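# Set the toppled can upright on the belt

## Task

Get the can that has tipped over standing on one of its flat ends again, on the belt next to the other cans, without shifting the upright cans much from their current spots; when finished, neither gripper may be in contact with any can.

## Robot and tools

Robot: two arms, left_arm and right_arm, each with a two-finger gripper and a wrist camera. Their bases sit at left_arm (+0.032, +0.278, +0.004) m and right_arm (-0.002, -0.328, +0.046) m in the scene frame, both turned only very slightly about z. A camera stand is fixed behind the arms.

Frames. Scene frame: origin at table-top height, halfway between the nominal bases; +z up, +x outward over the table, left_arm on +y. Each arm reports its hand pose, velocities, targets and wrist-camera pose in its own base frame. Fixed cameras and the table use the scene frame. Commanded offsets are taken along the axes of that arm's current Hand target. On the gripper, fingers point along +z and open and close along y; end_effector_position is the point between the pads, just under 1 cm behind the fingertips. Printed poses may be off by a few cm, more at long reach.

The 14-number row. Every motion argument is a single flat list of 14 numbers covering both arms: dx, dy, dz, rx, ry, rz, opening for left_arm, then the same seven for right_arm. Values lie in -1 to +1. The six pose numbers are offsets (not poses) from the arm's Hand target at the start of the action or move, in that Hand target's axes; 1.0 equals 0.6 m of travel or 180 degrees of turn. rx, ry, rz form one rotation vector. Opening is absolute, not an offset: +1 fully open (about 87 mm between pads), +0.5 about 69 mm, 0 about 43 mm, -0.5 about 18 mm, -1 closed. A 0 in the opening slot really commands 43 mm, so to leave a gripper alone resend its present value. Sending six zeros re-commands the current Hand target.

execute_actions: actions is a list of actions; each action is a table of up to 15 rows (one per 1/30 s step), a short table repeating its last row. Each row is measured from the action's start pose, not from the prior row, and a repeated offset keeps moving the arm further. cameras picks images by name (cam_head_left, cam_head_right, cam_high, cam_low, cam_left_wrist, cam_right_wrist, or ["all"]); an empty actions list returns all images and the scene's task.

move: target is one 14-number row, or a list of up to 15 rows, all offsets from the same starting Hand targets. speed is the top path speed in m/s (0.002 to 2.9, default 0.25; turning limit twice that in rad/s), one value or one per target. blend (m) rounds corners in a list; 0 stops at each. opening_speed (0.2 or more per second on the -1..+1 scale) makes fingers change gradually. blocking=false returns early while the move continues. Paths are straight, do not avoid obstacles or the other arm, and stop after 10 s. The result adds a move: line: done (within 10 mm and 2 degrees), off_target, moving, held, fault, plus limits such as paced (pose clipped) or held (steps withheld).

wait: seconds 0 to 10; lets the scene run with the last commands held. stop: brakes a running move. zoom_image: camera (head or wrist camera) and region [x0, y0, x1, y1] in pixels, at most 504 by 504, from the newest images. finished_scene with scene number ends the scene; after ending scene 1 make no further calls in that reply.

Reading results: Hand target is the last commanded pose after clipping; the gripper often rests short of it, and the next command (even zeros) retries. grip_measured uses the opening scale; to hold something, command about 0.04 below the reading at first touch. Tool commands shows current gripper commands. Joint torques, joint velocities ("within noise" when still) and motor temperatures are also listed; action results include some step positions.

Control behaviour: orientation commands are clipped to within 40 degrees of the measured one per step; friction and weight can leave the gripper low, short or tilted, so check position and tilt after each move and correct. Small moves may not happen or may go sideways. Avoid paths close to an arm's own base. An arm stopped by contact keeps pushing until commanded back past the gripper.

Avoid: dropping or knocking anything off the table, releasing objects while they move, fast impacts, hard pushes, grippers or wrist cameras or their cables touching each other, the other arm, fixtures or the table, closing one gripper on the other's fingers. Keep moves slow near contact. Heat builds when holding loads, reaching far or pushing against something unreachable; MOTOR HOT appears at 75 °C, and at 90 °C the arm folds and stops working. Objects may occasionally get a small push from outside.

Each tool is called as name(argument=value, ...), one argument or row to a line, values as JSON.

## Session

execute_actions(
  actions=[],
)

Scene clock: 0.00 s.
left_arm: end_effector_position=(+0.2894, +0.0387, +0.0681) grip_measured=+1.000 end_effector_quat_wxyz=(+0.362, +0.013, +0.926, +0.106) | right_arm: end_effector_position=(+0.2997, +0.0344, +0.0148) grip_measured=+1.000 end_effector_quat_wxyz=(+0.280, -0.175, +0.931, -0.156)
Joint positions: left_arm=[0.009 1.147 0.589 -0.255 -0.181 0.11 1] | right_arm=[0.354 1.488 0.662 -0.207 0.389 -0.127 1]
Joint velocities: within noise
Joint torques (N m): no reading
Motor temperatures (°C): left_arm=[23 32 36 27 21 21 23] | right_arm=[21 25 28 24 22 21 22]
Heat: left arm: 36 °C; right arm: 28 °C.
Hand target: left_arm +0.2896, +0.0387, +0.0700; +0.362, +0.013, +0.926, +0.106 | right_arm +0.3055, +0.0365, +0.0213; +0.293, -0.172, +0.928, -0.154
Tool commands: left_gripper/opening=+1.0 right_gripper/opening=+1.0
camera_calibration:
cam_left_wrist: T_world_to_cam=[[0.0545732, -0.979515, -0.193838, 0.033572], [-0.990222, -0.0780501, 0.115621, 0.302613], [-0.128381, 0.185633, -0.974197, 0.242671], [0, 0, 0, 1]] pos_world=[0.328976, 0.0114556, 0.207929]
cam_right_wrist: T_world_to_cam=[[0.251092, -0.892976, 0.373559, -0.0496945], [-0.940205, -0.133239, 0.313468, 0.30163], [-0.230147, -0.429932, -0.873036, 0.241958], [0, 0, 0, 1]] pos_world=[0.351758, 0.0998383, 0.135251]

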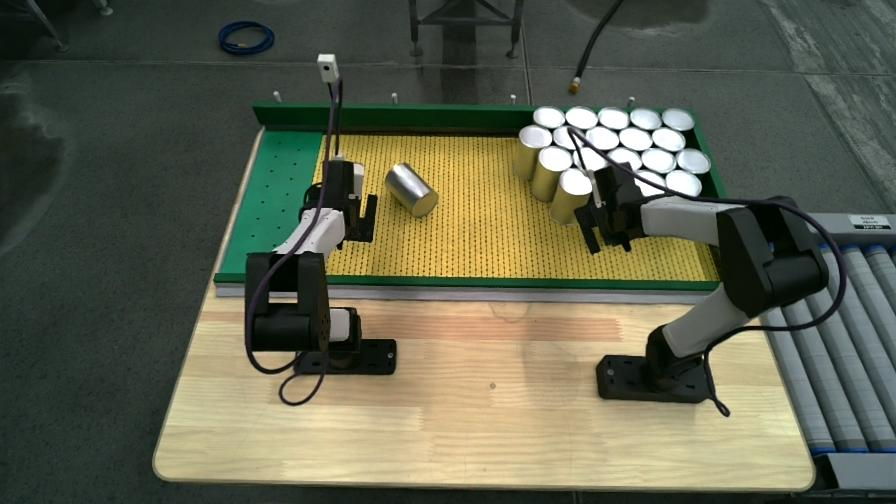

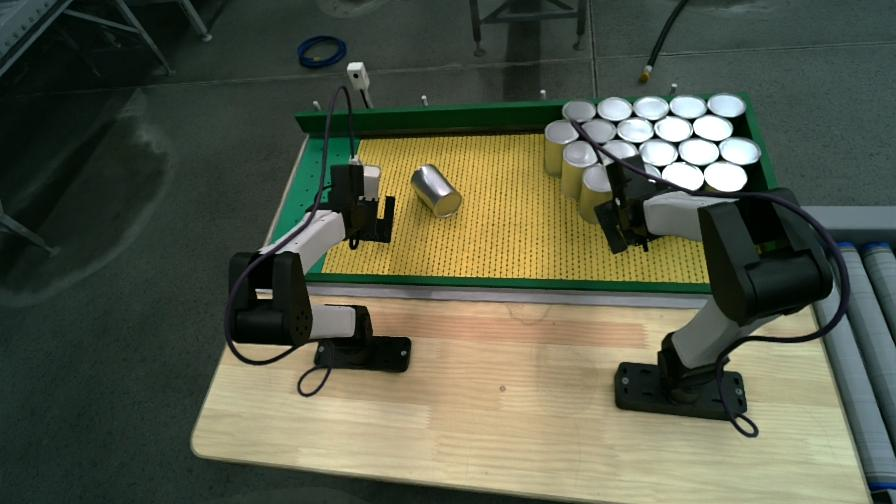

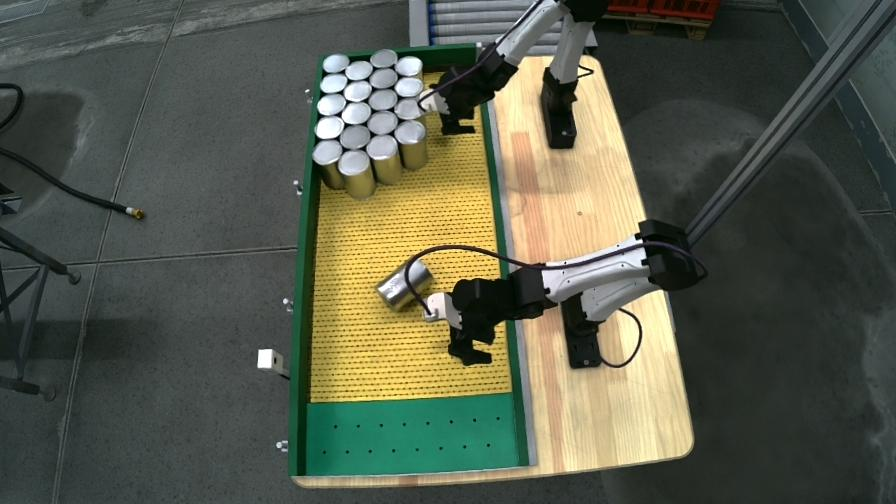

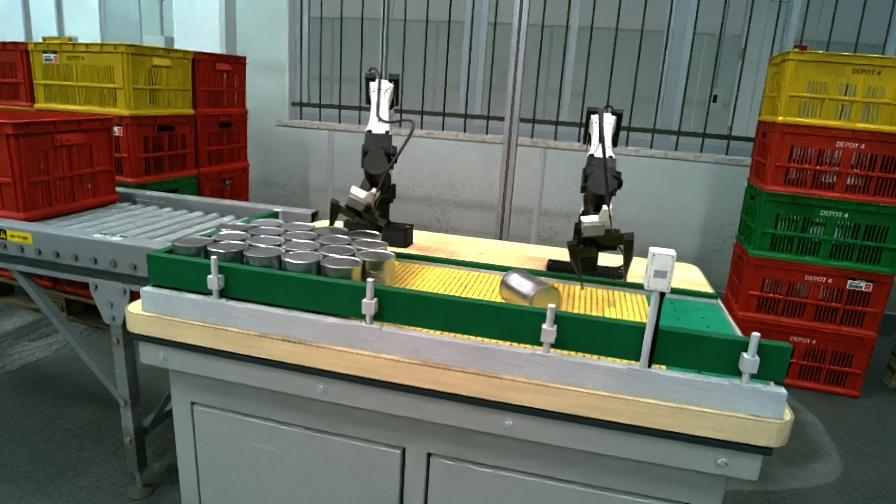

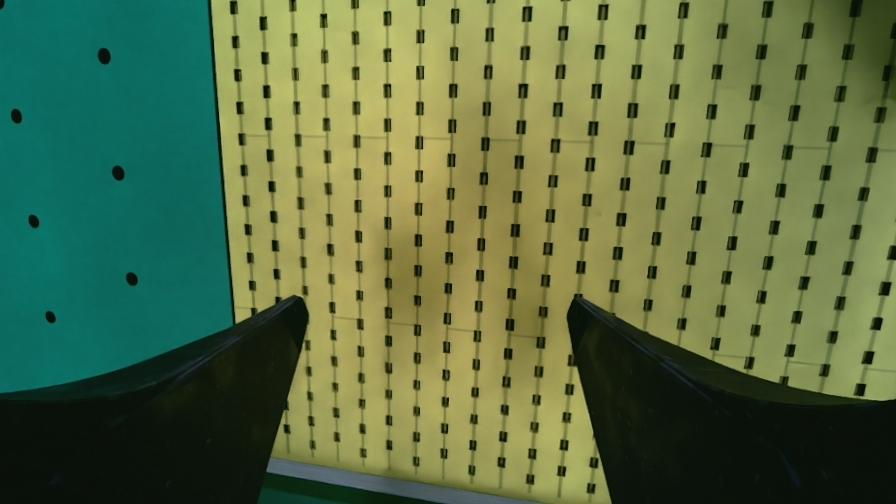

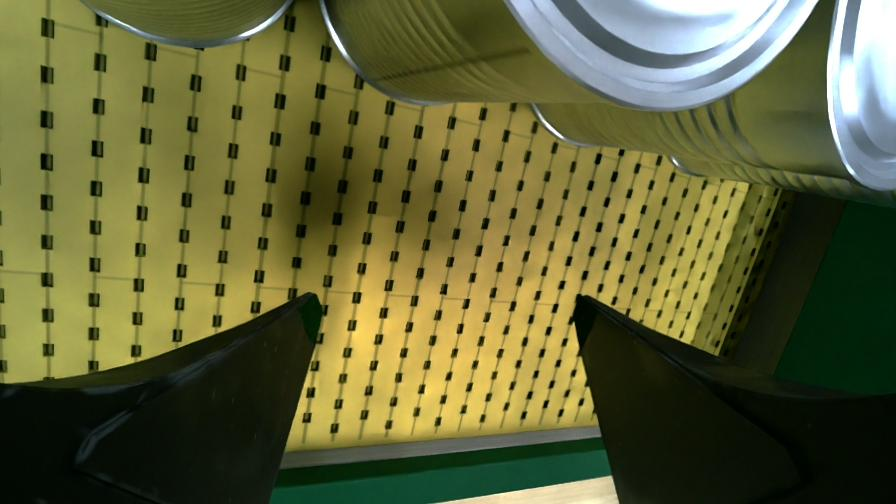

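move(
  target=[
    [-0.1603, 0.0112, -0.15, -0.0115, 0.0703, -0.0811, 1, 0, 0, 0, 0, 0, 0, 1],
    [-0.3455, -0.1898, -0.058, -0.0229, 0.1406, -0.1622, 1, 0, 0, 0, 0, 0, 0, 1],
  ],
  speed=0.4,
  blend=[0.04, 0],
  cameras=["cam_left_wrist"],
)

Scene clock: 130.30 s.
left_arm: end_effector_position=(+0.4298, -0.1023, +0.2146) grip_measured=+1.000 end_effector_quat_wxyz=(+0.207, -0.245, +0.947, +0.028) | right_arm: end_effector_position=(+0.2997, +0.0344, +0.0148) grip_measured=+1.000 end_effector_quat_wxyz=(+0.280, -0.175, +0.931, -0.156)
Joint positions: left_arm=[-0.272 2.183 2.493 -1.54 -0.253 -0.734 1] | right_arm=[0.354 1.488 0.662 -0.207 0.389 -0.127 1]
Joint torques (N m): left_arm=[0.31 -8.88 9.02 0.61 -0.2 -0.18] | right_arm=[0.43 -5.11 6.48 1.37 0.11 -0.1]
Motor temperatures (°C): left_arm=[23 32 45 31 21 21 23] | right_arm=[21 27 31 25 22 21 22]
Heat: left arm: 45 °C; right arm: 31 °C.
Hand target: left_arm +0.4248, -0.1001, +0.2100; +0.168, -0.254, +0.951, +0.045 | right_arm +0.3055, +0.0365, +0.0213; +0.293, -0.172, +0.928, -0.154
Off the commanded pose: left_arm 0.007 m, 5 deg | right_arm 0.009 m, 1 deg.
joint sent to its limit (left arm) — joint 4 (wrist pitch), lower limit. The joint targets are off in orientation, not in position.
move: off_target (left_arm)
camera_calibration:
cam_left_wrist: T_world_to_cam=[[0.480555, -0.87493, 0.0596984, -0.310613], [-0.801016, -0.410207, 0.436008, 0.229512], [-0.356988, -0.257345, -0.89796, 0.466216], [0, 0, 0, 1]] pos_world=[0.499543, -0.0576392, 0.337118]
Images, in order (width x height): cam_left_wrist 896x504.

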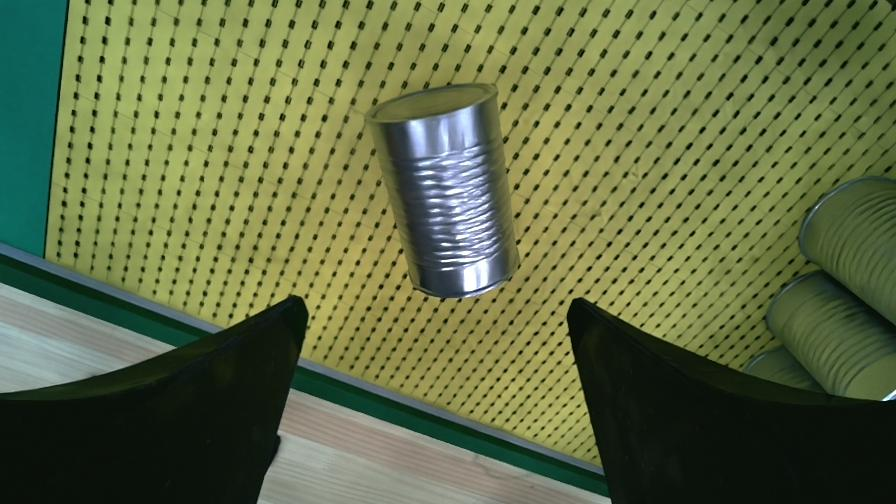

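move(
  target=[0.0507, -0.0148, 0.1375, -0.0153, 0.0443, -0.0535, 1, 0, 0, 0, 0, 0, 0, 1],
  speed=0.3,
  cameras=["cam_left_wrist"],
)

Scene clock: 175.07 s.
left_arm: end_effector_position=(+0.4292, -0.1083, +0.1266) grip_measured=+1.000 end_effector_quat_wxyz=(+0.104, -0.331, +0.937, +0.037) | right_arm: end_effector_position=(+0.2997, +0.0344, +0.0148) grip_measured=+1.000 end_effector_quat_wxyz=(+0.280, -0.175, +0.931, -0.156)
Joint positions: left_arm=[-0.243 2.273 2.295 -1.459 -0.176 -0.91 1] | right_arm=[0.354 1.488 0.662 -0.207 0.389 -0.127 1]
Joint torques (N m): left_arm=[0.17 -11.47 5.83 0.74 -0.17 -0.21] | right_arm=[0.31 -5.22 6.63 1.39 0.13 -0.1]
Motor temperatures (°C): left_arm=[23 38 44 28 21 21 23] | right_arm=[21 27 32 25 22 21 22]
Heat: left arm: 44 °C; right arm: 32 °C.
Hand target: left_arm +0.4290, -0.1081, +0.1222; +0.099, -0.340, +0.935, +0.036 | right_arm +0.3055, +0.0365, +0.0213; +0.293, -0.172, +0.928, -0.154
Off the commanded pose: left_arm 0.004 m, 1 deg | right_arm 0.009 m, 1 deg.
move: done
camera_calibration:
cam_left_wrist: T_world_to_cam=[[0.634445, -0.772922, 0.00837235, -0.358762], [-0.61866, -0.501268, 0.604971, 0.155454], [-0.463399, -0.389001, -0.796204, 0.403922], [0, 0, 0, 1]] pos_world=[0.510965, -0.0422454, 0.230563]
Images, in order (width x height): cam_left_wrist 896x504.

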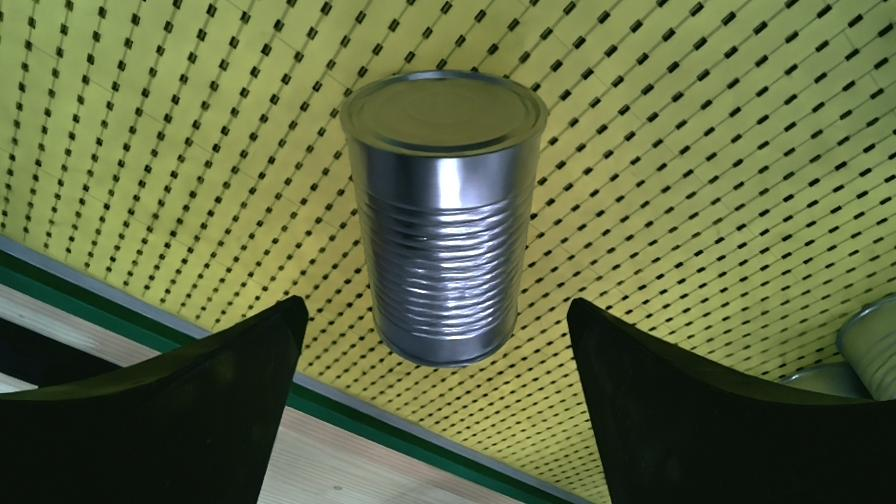

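move(
  target=[0.0181, -0.0036, 0.1191, 0, 0.0556, 0, 1, 0, 0, 0, 0, 0, 0, 1],
  speed=0.15,
  cameras=["cam_left_wrist"],
)

Scene clock: 188.70 s.
left_arm: end_effector_position=(+0.4355, -0.1075, +0.0582) grip_measured=+1.000 end_effector_quat_wxyz=(+0.026, -0.346, +0.938, +0.005) | right_arm: end_effector_position=(+0.2997, +0.0344, +0.0148) grip_measured=+1.000 end_effector_quat_wxyz=(+0.280, -0.175, +0.931, -0.156)
Joint positions: left_arm=[-0.183 2.387 2.207 -1.351 -0.034 -0.889 1] | right_arm=[0.354 1.488 0.662 -0.207 0.389 -0.127 1]
Joint torques (N m): left_arm=[0.05 -11.37 6.16 0.51 -0.06 0.09] | right_arm=[0.18 -5.19 6.37 1.33 0.13 -0.14]
Heat: left arm: 44 °C; right arm: 32 °C.
Hand target: left_arm +0.4337, -0.1071, +0.0499; +0.017, -0.342, +0.940, +0.006 | right_arm +0.3055, +0.0365, +0.0213; +0.293, -0.172, +0.928, -0.154
Off the commanded pose: left_arm 0.008 m, 1 deg | right_arm 0.009 m, 1 deg.
move: done
camera_calibration:
cam_left_wrist: T_world_to_cam=[[0.656455, -0.754179, 0.0167594, -0.369668], [-0.523462, -0.439411, 0.730004, 0.159097], [-0.543189, -0.487987, -0.683238, 0.370289], [0, 0, 0, 1]] pos_world=[0.527089, -0.0281906, 0.14305]
Images, in order (width x height): cam_left_wrist 896x504.

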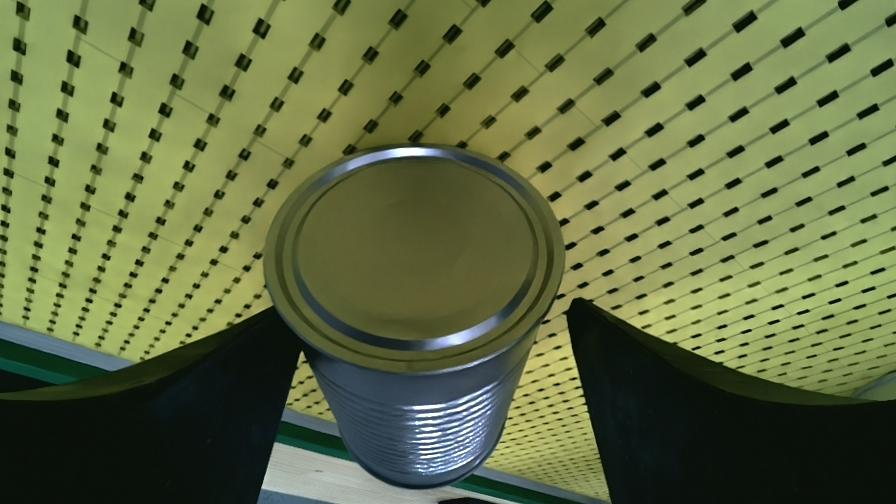

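move(
  target=[
    [0, 0, 0, 0, 0, 0, 0.48, 0, 0, 0, 0, 0, 0, 1],
    [-0.0023, 0.009, -0.2252, 0, 0, 0, 0.48, 0, 0, 0, 0, 0, 0, 1],
    [0.044, -0.0273, -0.2517, 0.1098, -0.282, 0.2022, 0.48, 0, 0, 0, 0, 0, 0, 1],
    [0.3472, -0.1687, -0.2707, 0.3794, -0.4155, 0.3357, 0.48, 0, 0, 0, 0, 0, 0, 1],
  ],
  speed=[0.1, 0.15, 0.3, 0.3],
  blend=[0, 0.02, 0.04, 0],
  opening_speed=1.0,
  cameras=["cam_left_wrist", "cam_low", "cam_head_left"],
)

Scene clock: 231.87 s.
left_arm: end_effector_position=(+0.3267, -0.3120, +0.1578) grip_measured=+0.615 end_effector_quat_wxyz=(+0.627, +0.264, +0.691, -0.244) | right_arm: end_effector_position=(+0.2997, +0.0344, +0.0148) grip_measured=+1.000 end_effector_quat_wxyz=(+0.280, -0.175, +0.931, -0.156)
Joint positions: left_arm=[-0.777 1.526 0.625 0.807 -0.041 -0.01 0.808] | right_arm=[0.354 1.488 0.662 -0.207 0.389 -0.127 1]
Joint torques (N m): left_arm=[-0.12 -6.61 8.65 3.75 0.03 0.12] | right_arm=[0.42 -5.08 6.53 1.35 0.15 -0.11]
Motor temperatures (°C): left_arm=[23 48 43 28 21 21 23] | right_arm=[21 27 32 25 22 21 22]
Heat: left arm: 48 °C; right arm: 32 °C.
Hand target: left_arm +0.3347, -0.3219, +0.2051; +0.686, +0.248, +0.628, -0.270 | right_arm +0.3055, +0.0365, +0.0213; +0.293, -0.172, +0.928, -0.154
Off the commanded pose: left_arm 0.049 m, 10 deg | right_arm 0.009 m, 1 deg.
move: off_target (left_arm)
camera_calibration:
cam_left_wrist: T_world_to_cam=[[-0.675799, -0.73689, 0.016988, -0.0136361], [-0.611673, 0.547804, -0.57076, 0.481643], [0.411281, -0.39611, -0.820941, 0.0179102], [0, 0, 0, 1]] pos_world=[0.278027, -0.2668, 0.289838]
Images, in order (width x height): cam_head_left 896x504, cam_low 896x504, cam_left_wrist 896x504.

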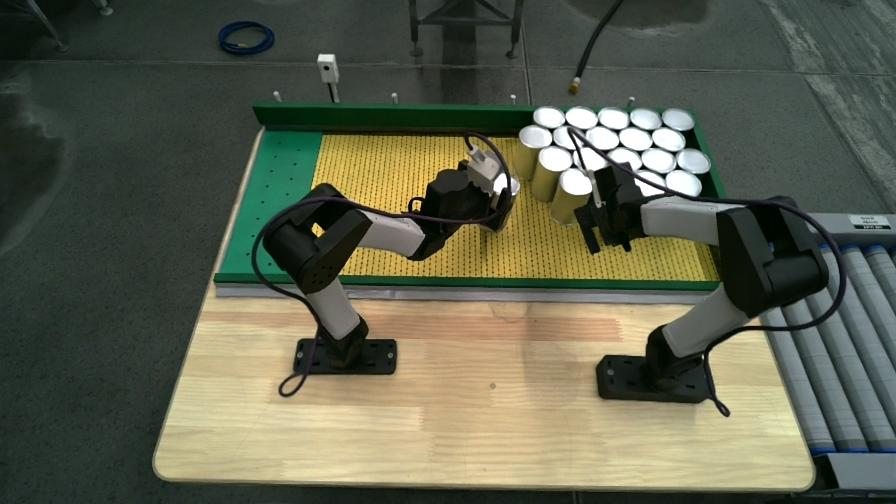

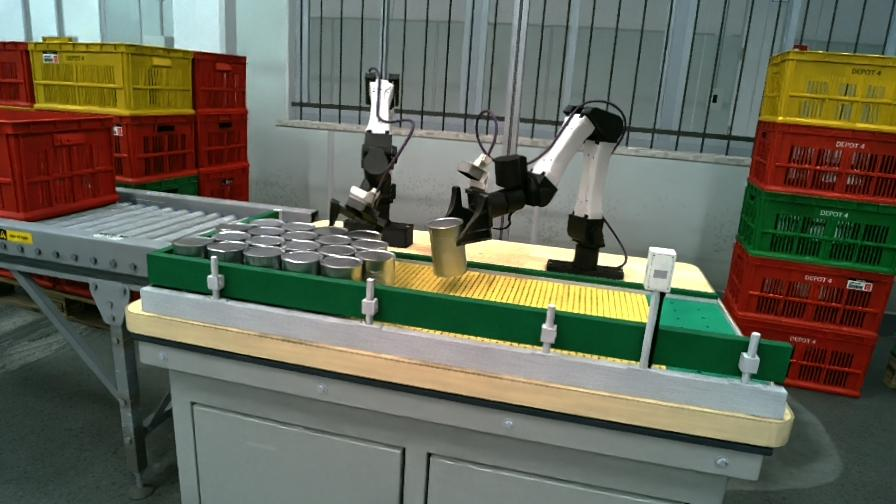

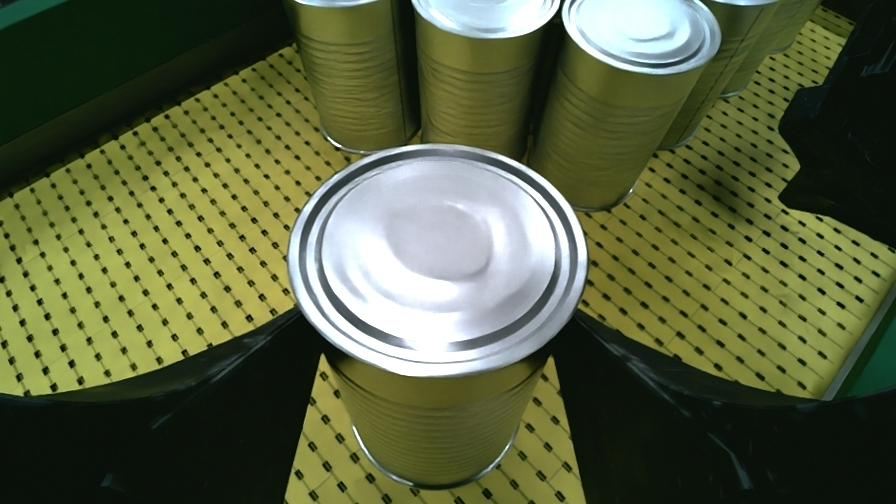

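move(
  target=[0.081, -0.0787, 0.1588, 0.0166, 0, -0.0015, 0.48, 0, 0, 0, 0, 0, 0, 1],
  speed=0.15,
  cameras=["cam_left_wrist", "cam_low"],
)

Scene clock: 290.60 s.
left_arm: end_effector_position=(+0.3645, -0.4082, +0.1229) grip_measured=+0.615 end_effector_quat_wxyz=(+0.635, +0.282, +0.667, -0.268) | right_arm: end_effector_position=(+0.2997, +0.0344, +0.0148) grip_measured=+1.000 end_effector_quat_wxyz=(+0.280, -0.175, +0.931, -0.156)
Joint positions: left_arm=[-0.862 1.972 0.94 0.982 -0.064 -0.003 0.808] | right_arm=[0.354 1.488 0.662 -0.207 0.389 -0.127 1]
Joint torques (N m): left_arm=[-0.64 -8.91 11.55 3.08 -0.11 0.06] | right_arm=[0.28 -5.07 6.48 1.37 0.13 -0.12]
Motor temperatures (°C): left_arm=[23 44 45 43 21 21 25] | right_arm=[21 27 32 25 22 21 22]
Heat: left arm: 45 °C; right arm: 32 °C.
Hand target: left_arm +0.3749, -0.4242, +0.1650; +0.679, +0.264, +0.621, -0.288 | right_arm +0.3055, +0.0365, +0.0213; +0.293, -0.172, +0.928, -0.154
Off the commanded pose: left_arm 0.046 m, 8 deg | right_arm 0.009 m, 1 deg.
move: off_target (left_arm)
camera_calibration:
cam_left_wrist: T_world_to_cam=[[-0.720627, -0.693249, 0.0101262, -0.0232141], [-0.555925, 0.569028, -0.605933, 0.53025], [0.4143, -0.442281, -0.795452, -0.0873318], [0, 0, 0, 1]] pos_world=[0.314232, -0.356446, 0.252063]
Images, in order (width x height): cam_low 896x504, cam_left_wrist 896x504.

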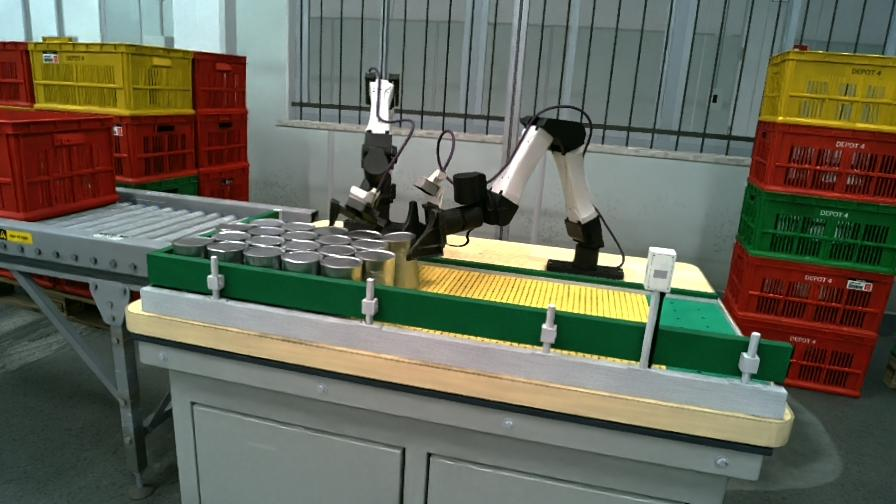

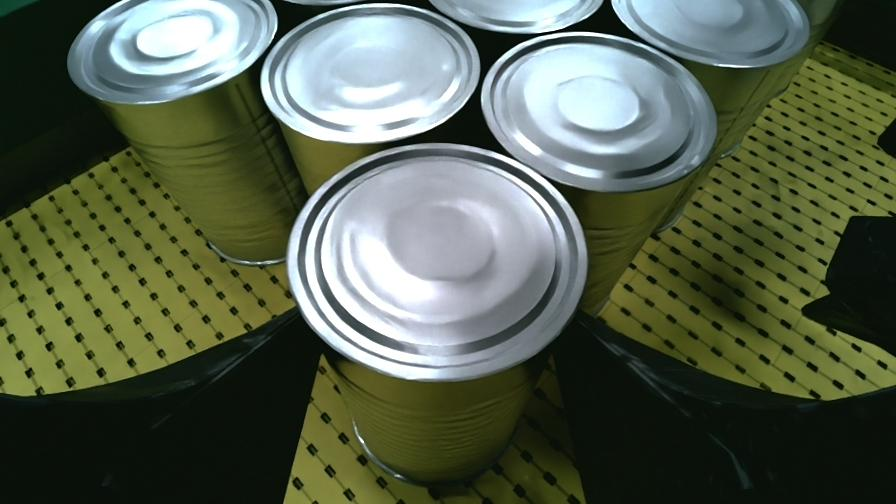

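zoom_image(
  camera="cam_low",
  region=[330, 190, 490, 310],
)

Scaled by 3.150 from the camera's 896x504 image, which has a finer 1280x720 frame.

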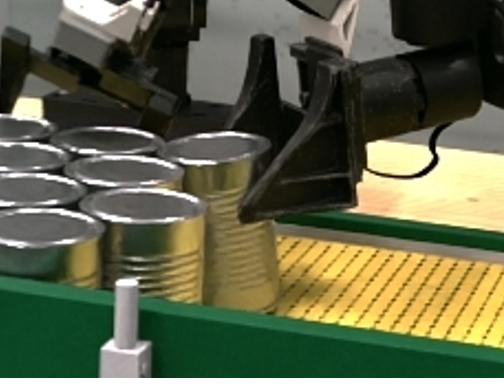

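move(
  target=[
    [0.0057, 0.007, -0.0298, 0, -0.0111, 0, 0.48, 0, 0, 0, 0, 0, 0, 1],
    [0.0618, 0.0112, -0.0578, 0, -0.0111, 0, 0.48, 0, 0, 0, 0, 0, 0, 1],
  ],
  speed=[0.1, 0.06],
  blend=[0.005, 0],
  cameras=["cam_left_wrist", "cam_low"],
)

zoom_image(
  camera="cam_low",
  region=[330, 190, 490, 310],
)

Scene clock: 387.23 s.
left_arm: end_effector_position=(+0.3577, -0.3973, +0.1180) grip_measured=+0.615 end_effector_quat_wxyz=(+0.676, +0.260, +0.627, -0.287) | right_arm: end_effector_position=(+0.2997, +0.0344, +0.0148) grip_measured=+1.000 end_effector_quat_wxyz=(+0.280, -0.175, +0.931, -0.156)
Joint positions: left_arm=[-0.859 2.046 0.833 1.291 -0.064 -0.003 0.808] | right_arm=[0.354 1.488 0.662 -0.207 0.389 -0.127 1]
Joint torques (N m): left_arm=[0.24 -8.02 5.61 2.77 0.03 0.07] | right_arm=[0.47 -5.07 6.49 1.31 0.07 -0.09]
Motor temperatures (°C): left_arm=[23 47 50 51 21 21 25] | right_arm=[21 28 32 26 22 21 22]
Heat: left arm: 51 °C; right arm: 32 °C.
Hand target: left_arm +0.3581, -0.3968, +0.1250; +0.690, +0.259, +0.610, -0.293 | right_arm +0.3055, +0.0365, +0.0213; +0.293, -0.172, +0.928, -0.154
Off the commanded pose: left_arm 0.007 m, 3 deg | right_arm 0.009 m, 1 deg.
move: off_target (left_arm)
camera_calibration:
cam_left_wrist: T_world_to_cam=[[-0.719406, -0.694371, 0.0174398, -0.0224657], [-0.502883, 0.503366, -0.70266, 0.483609], [0.479129, -0.514268, -0.711312, -0.145403], [0, 0, 0, 1]] pos_world=[0.296704, -0.333808, 0.236778]
Images, in order (width x height): cam_low 896x504, cam_left_wrist 896x504.

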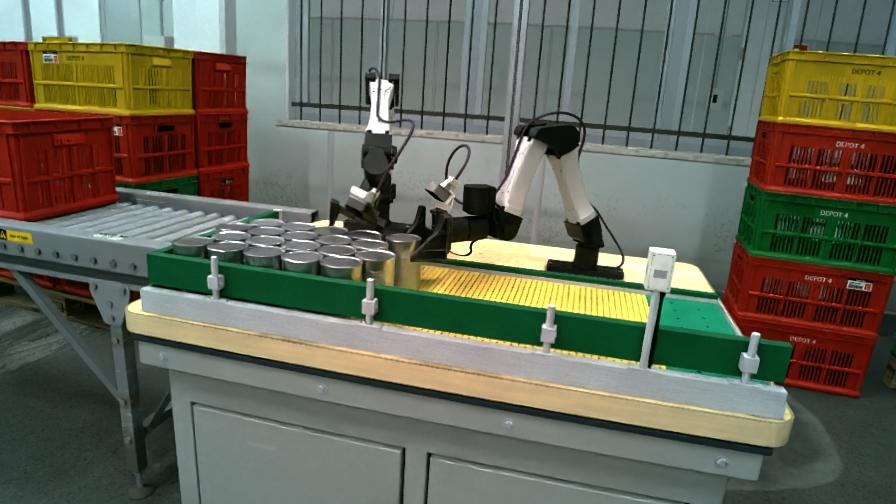

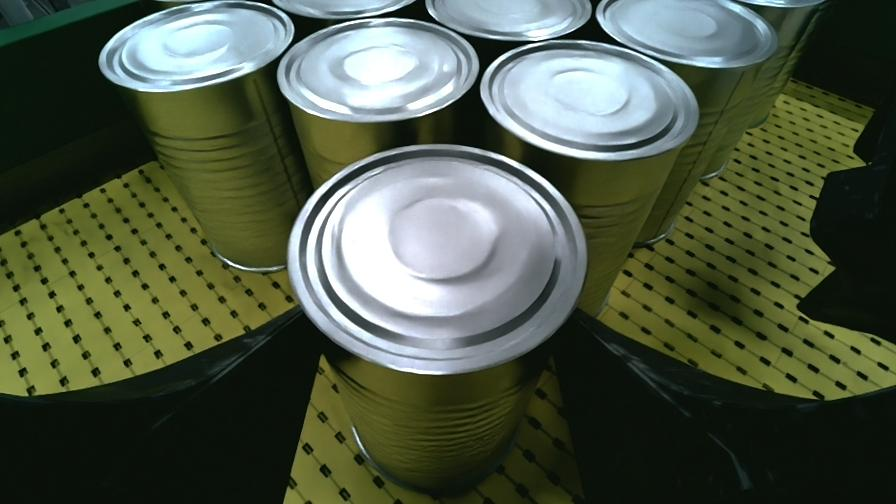

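Scaled by 3.150 from the camera's 896x504 image, which has a finer 1280x720 frame.

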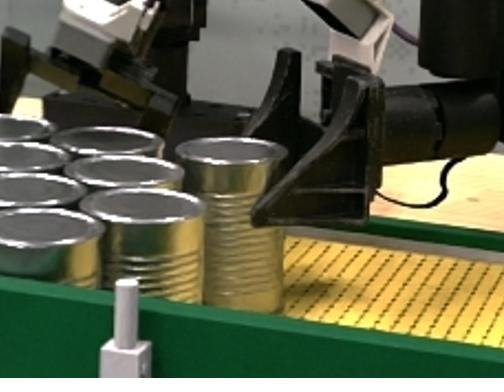

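move(
  target=[0.0355, 0.0012, -0.0103, 0, 0.0139, 0, 0.48, 0, 0, 0, 0, 0, 0, 1],
  speed=0.05,
)

Scene clock: 398.27 s.
left_arm: end_effector_position=(+0.3573, -0.3970, +0.1161) grip_measured=+0.615 end_effector_quat_wxyz=(+0.683, +0.257, +0.620, -0.290) | right_arm: end_effector_position=(+0.2997, +0.0344, +0.0148) grip_measured=+1.000 end_effector_quat_wxyz=(+0.280, -0.175, +0.931, -0.156)
Joint positions: left_arm=[-0.859 2.07 0.826 1.345 -0.063 -0.003 0.808] | right_arm=[0.354 1.488 0.662 -0.207 0.389 -0.127 1]
Joint torques (N m): left_arm=[0.38 -7.19 4.74 2.2 0.04 0.05] | right_arm=[0.36 -4.97 6.49 1.39 0.1 -0.11]
Heat: left arm: 52 °C; right arm: 32 °C.
Hand target: left_arm +0.3562, -0.3938, +0.1031; +0.676, +0.265, +0.624, -0.287 | right_arm +0.3055, +0.0365, +0.0213; +0.293, -0.172, +0.928, -0.154
Off the commanded pose: left_arm 0.013 m, 1 deg | right_arm 0.009 m, 1 deg.
move: off_target (left_arm)

move(
  target=[
    [-0.0162, -0.0023, 0.0062, 0, 0, 0, 0.48, 0, 0, 0, 0, 0, 0, 1],
    [-0.0162, -0.0023, 0.0062, 0, 0, 0, 1, 0, 0, 0, 0, 0, 0, 1],
    [-0.1657, -0.0023, 0.018, 0, 0, 0, 1, 0, 0, 0, 0, 0, 0, 1],
    [-0.2235, -0.0023, -0.078, 0, 0, 0, 1, 0, 0, 0, 0, 0, 0, 1],
  ],
  speed=[0.05, 0.1, 0.12, 0.25],
  blend=[0, 0, 0.02, 0],
  opening_speed=0.8,
  cameras=["cam_left_wrist", "cam_low", "cam_high"],
)

Scene clock: 418.47 s.
left_arm: end_effector_position=(+0.3202, -0.3540, +0.2401) grip_measured=+1.000 end_effector_quat_wxyz=(+0.682, +0.257, +0.620, -0.290) | right_arm: end_effector_position=(+0.2997, +0.0344, +0.0148) grip_measured=+1.000 end_effector_quat_wxyz=(+0.280, -0.175, +0.931, -0.156)
Joint positions: left_arm=[-0.859 1.508 0.771 0.836 -0.063 -0.002 1] | right_arm=[0.354 1.488 0.662 -0.207 0.389 -0.127 1]
Joint torques (N m): left_arm=[-0.77 -6.54 6.71 2.01 -0.09 0.05] | right_arm=[0.31 -5.14 6.76 1.37 0.1 -0.1]
Heat: left arm: 47 °C; right arm: 32 °C.
Hand target: left_arm +0.3155, -0.3536, +0.2330; +0.676, +0.265, +0.625, -0.287 | right_arm +0.3055, +0.0365, +0.0213; +0.293, -0.172, +0.928, -0.154
Off the commanded pose: left_arm 0.009 m, 1 deg | right_arm 0.009 m, 1 deg.
move: done
camera_calibration:
cam_left_wrist: T_world_to_cam=[[-0.719861, -0.69389, 0.0177687, -0.0210943], [-0.492733, 0.49281, -0.717184, 0.525247], [0.488891, -0.525028, -0.696657, -0.0287697], [0, 0, 0, 1]] pos_world=[0.257687, -0.288589, 0.357031]
Images, in order (width x height): cam_high 896x504, cam_low 896x504, cam_left_wrist 896x504.

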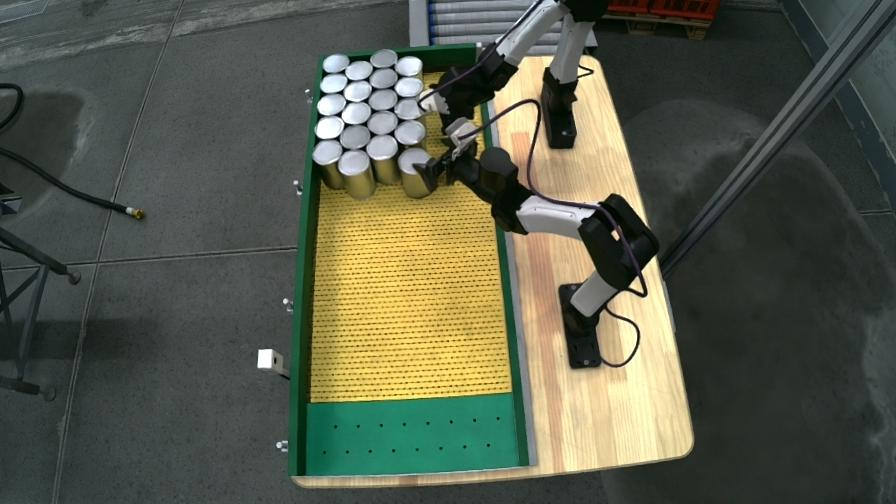

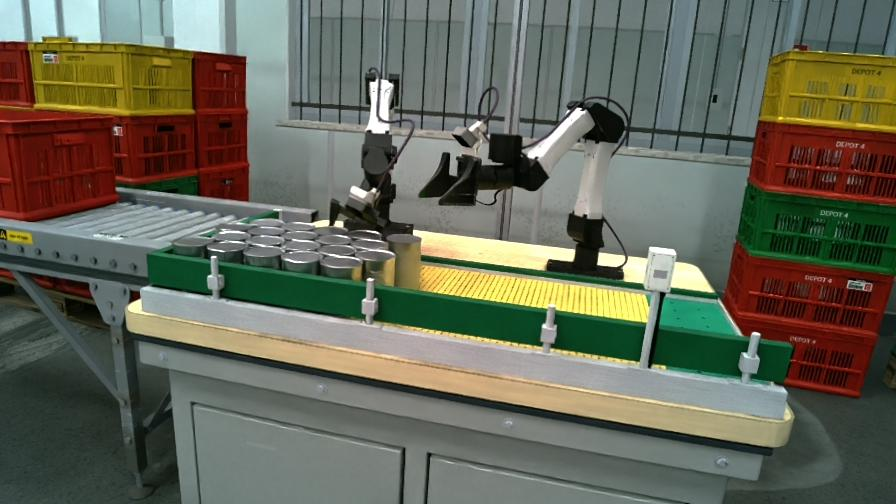

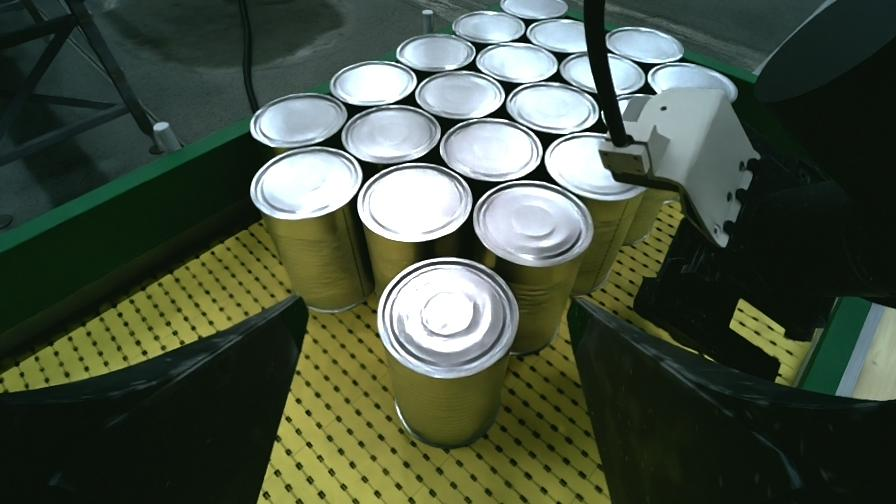

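zoom_image(
  camera="cam_left_wrist",
  region=[530, 60, 800, 260],
)

Scaled by 1.867 from the camera's 896x504 image, which has a finer 1280x720 frame.

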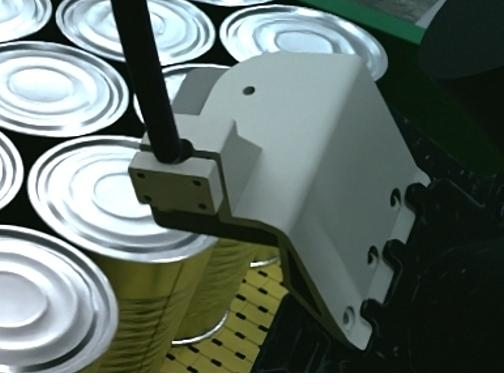

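finished_scene(
  scene=2,
)

The scene is finished: the task was done.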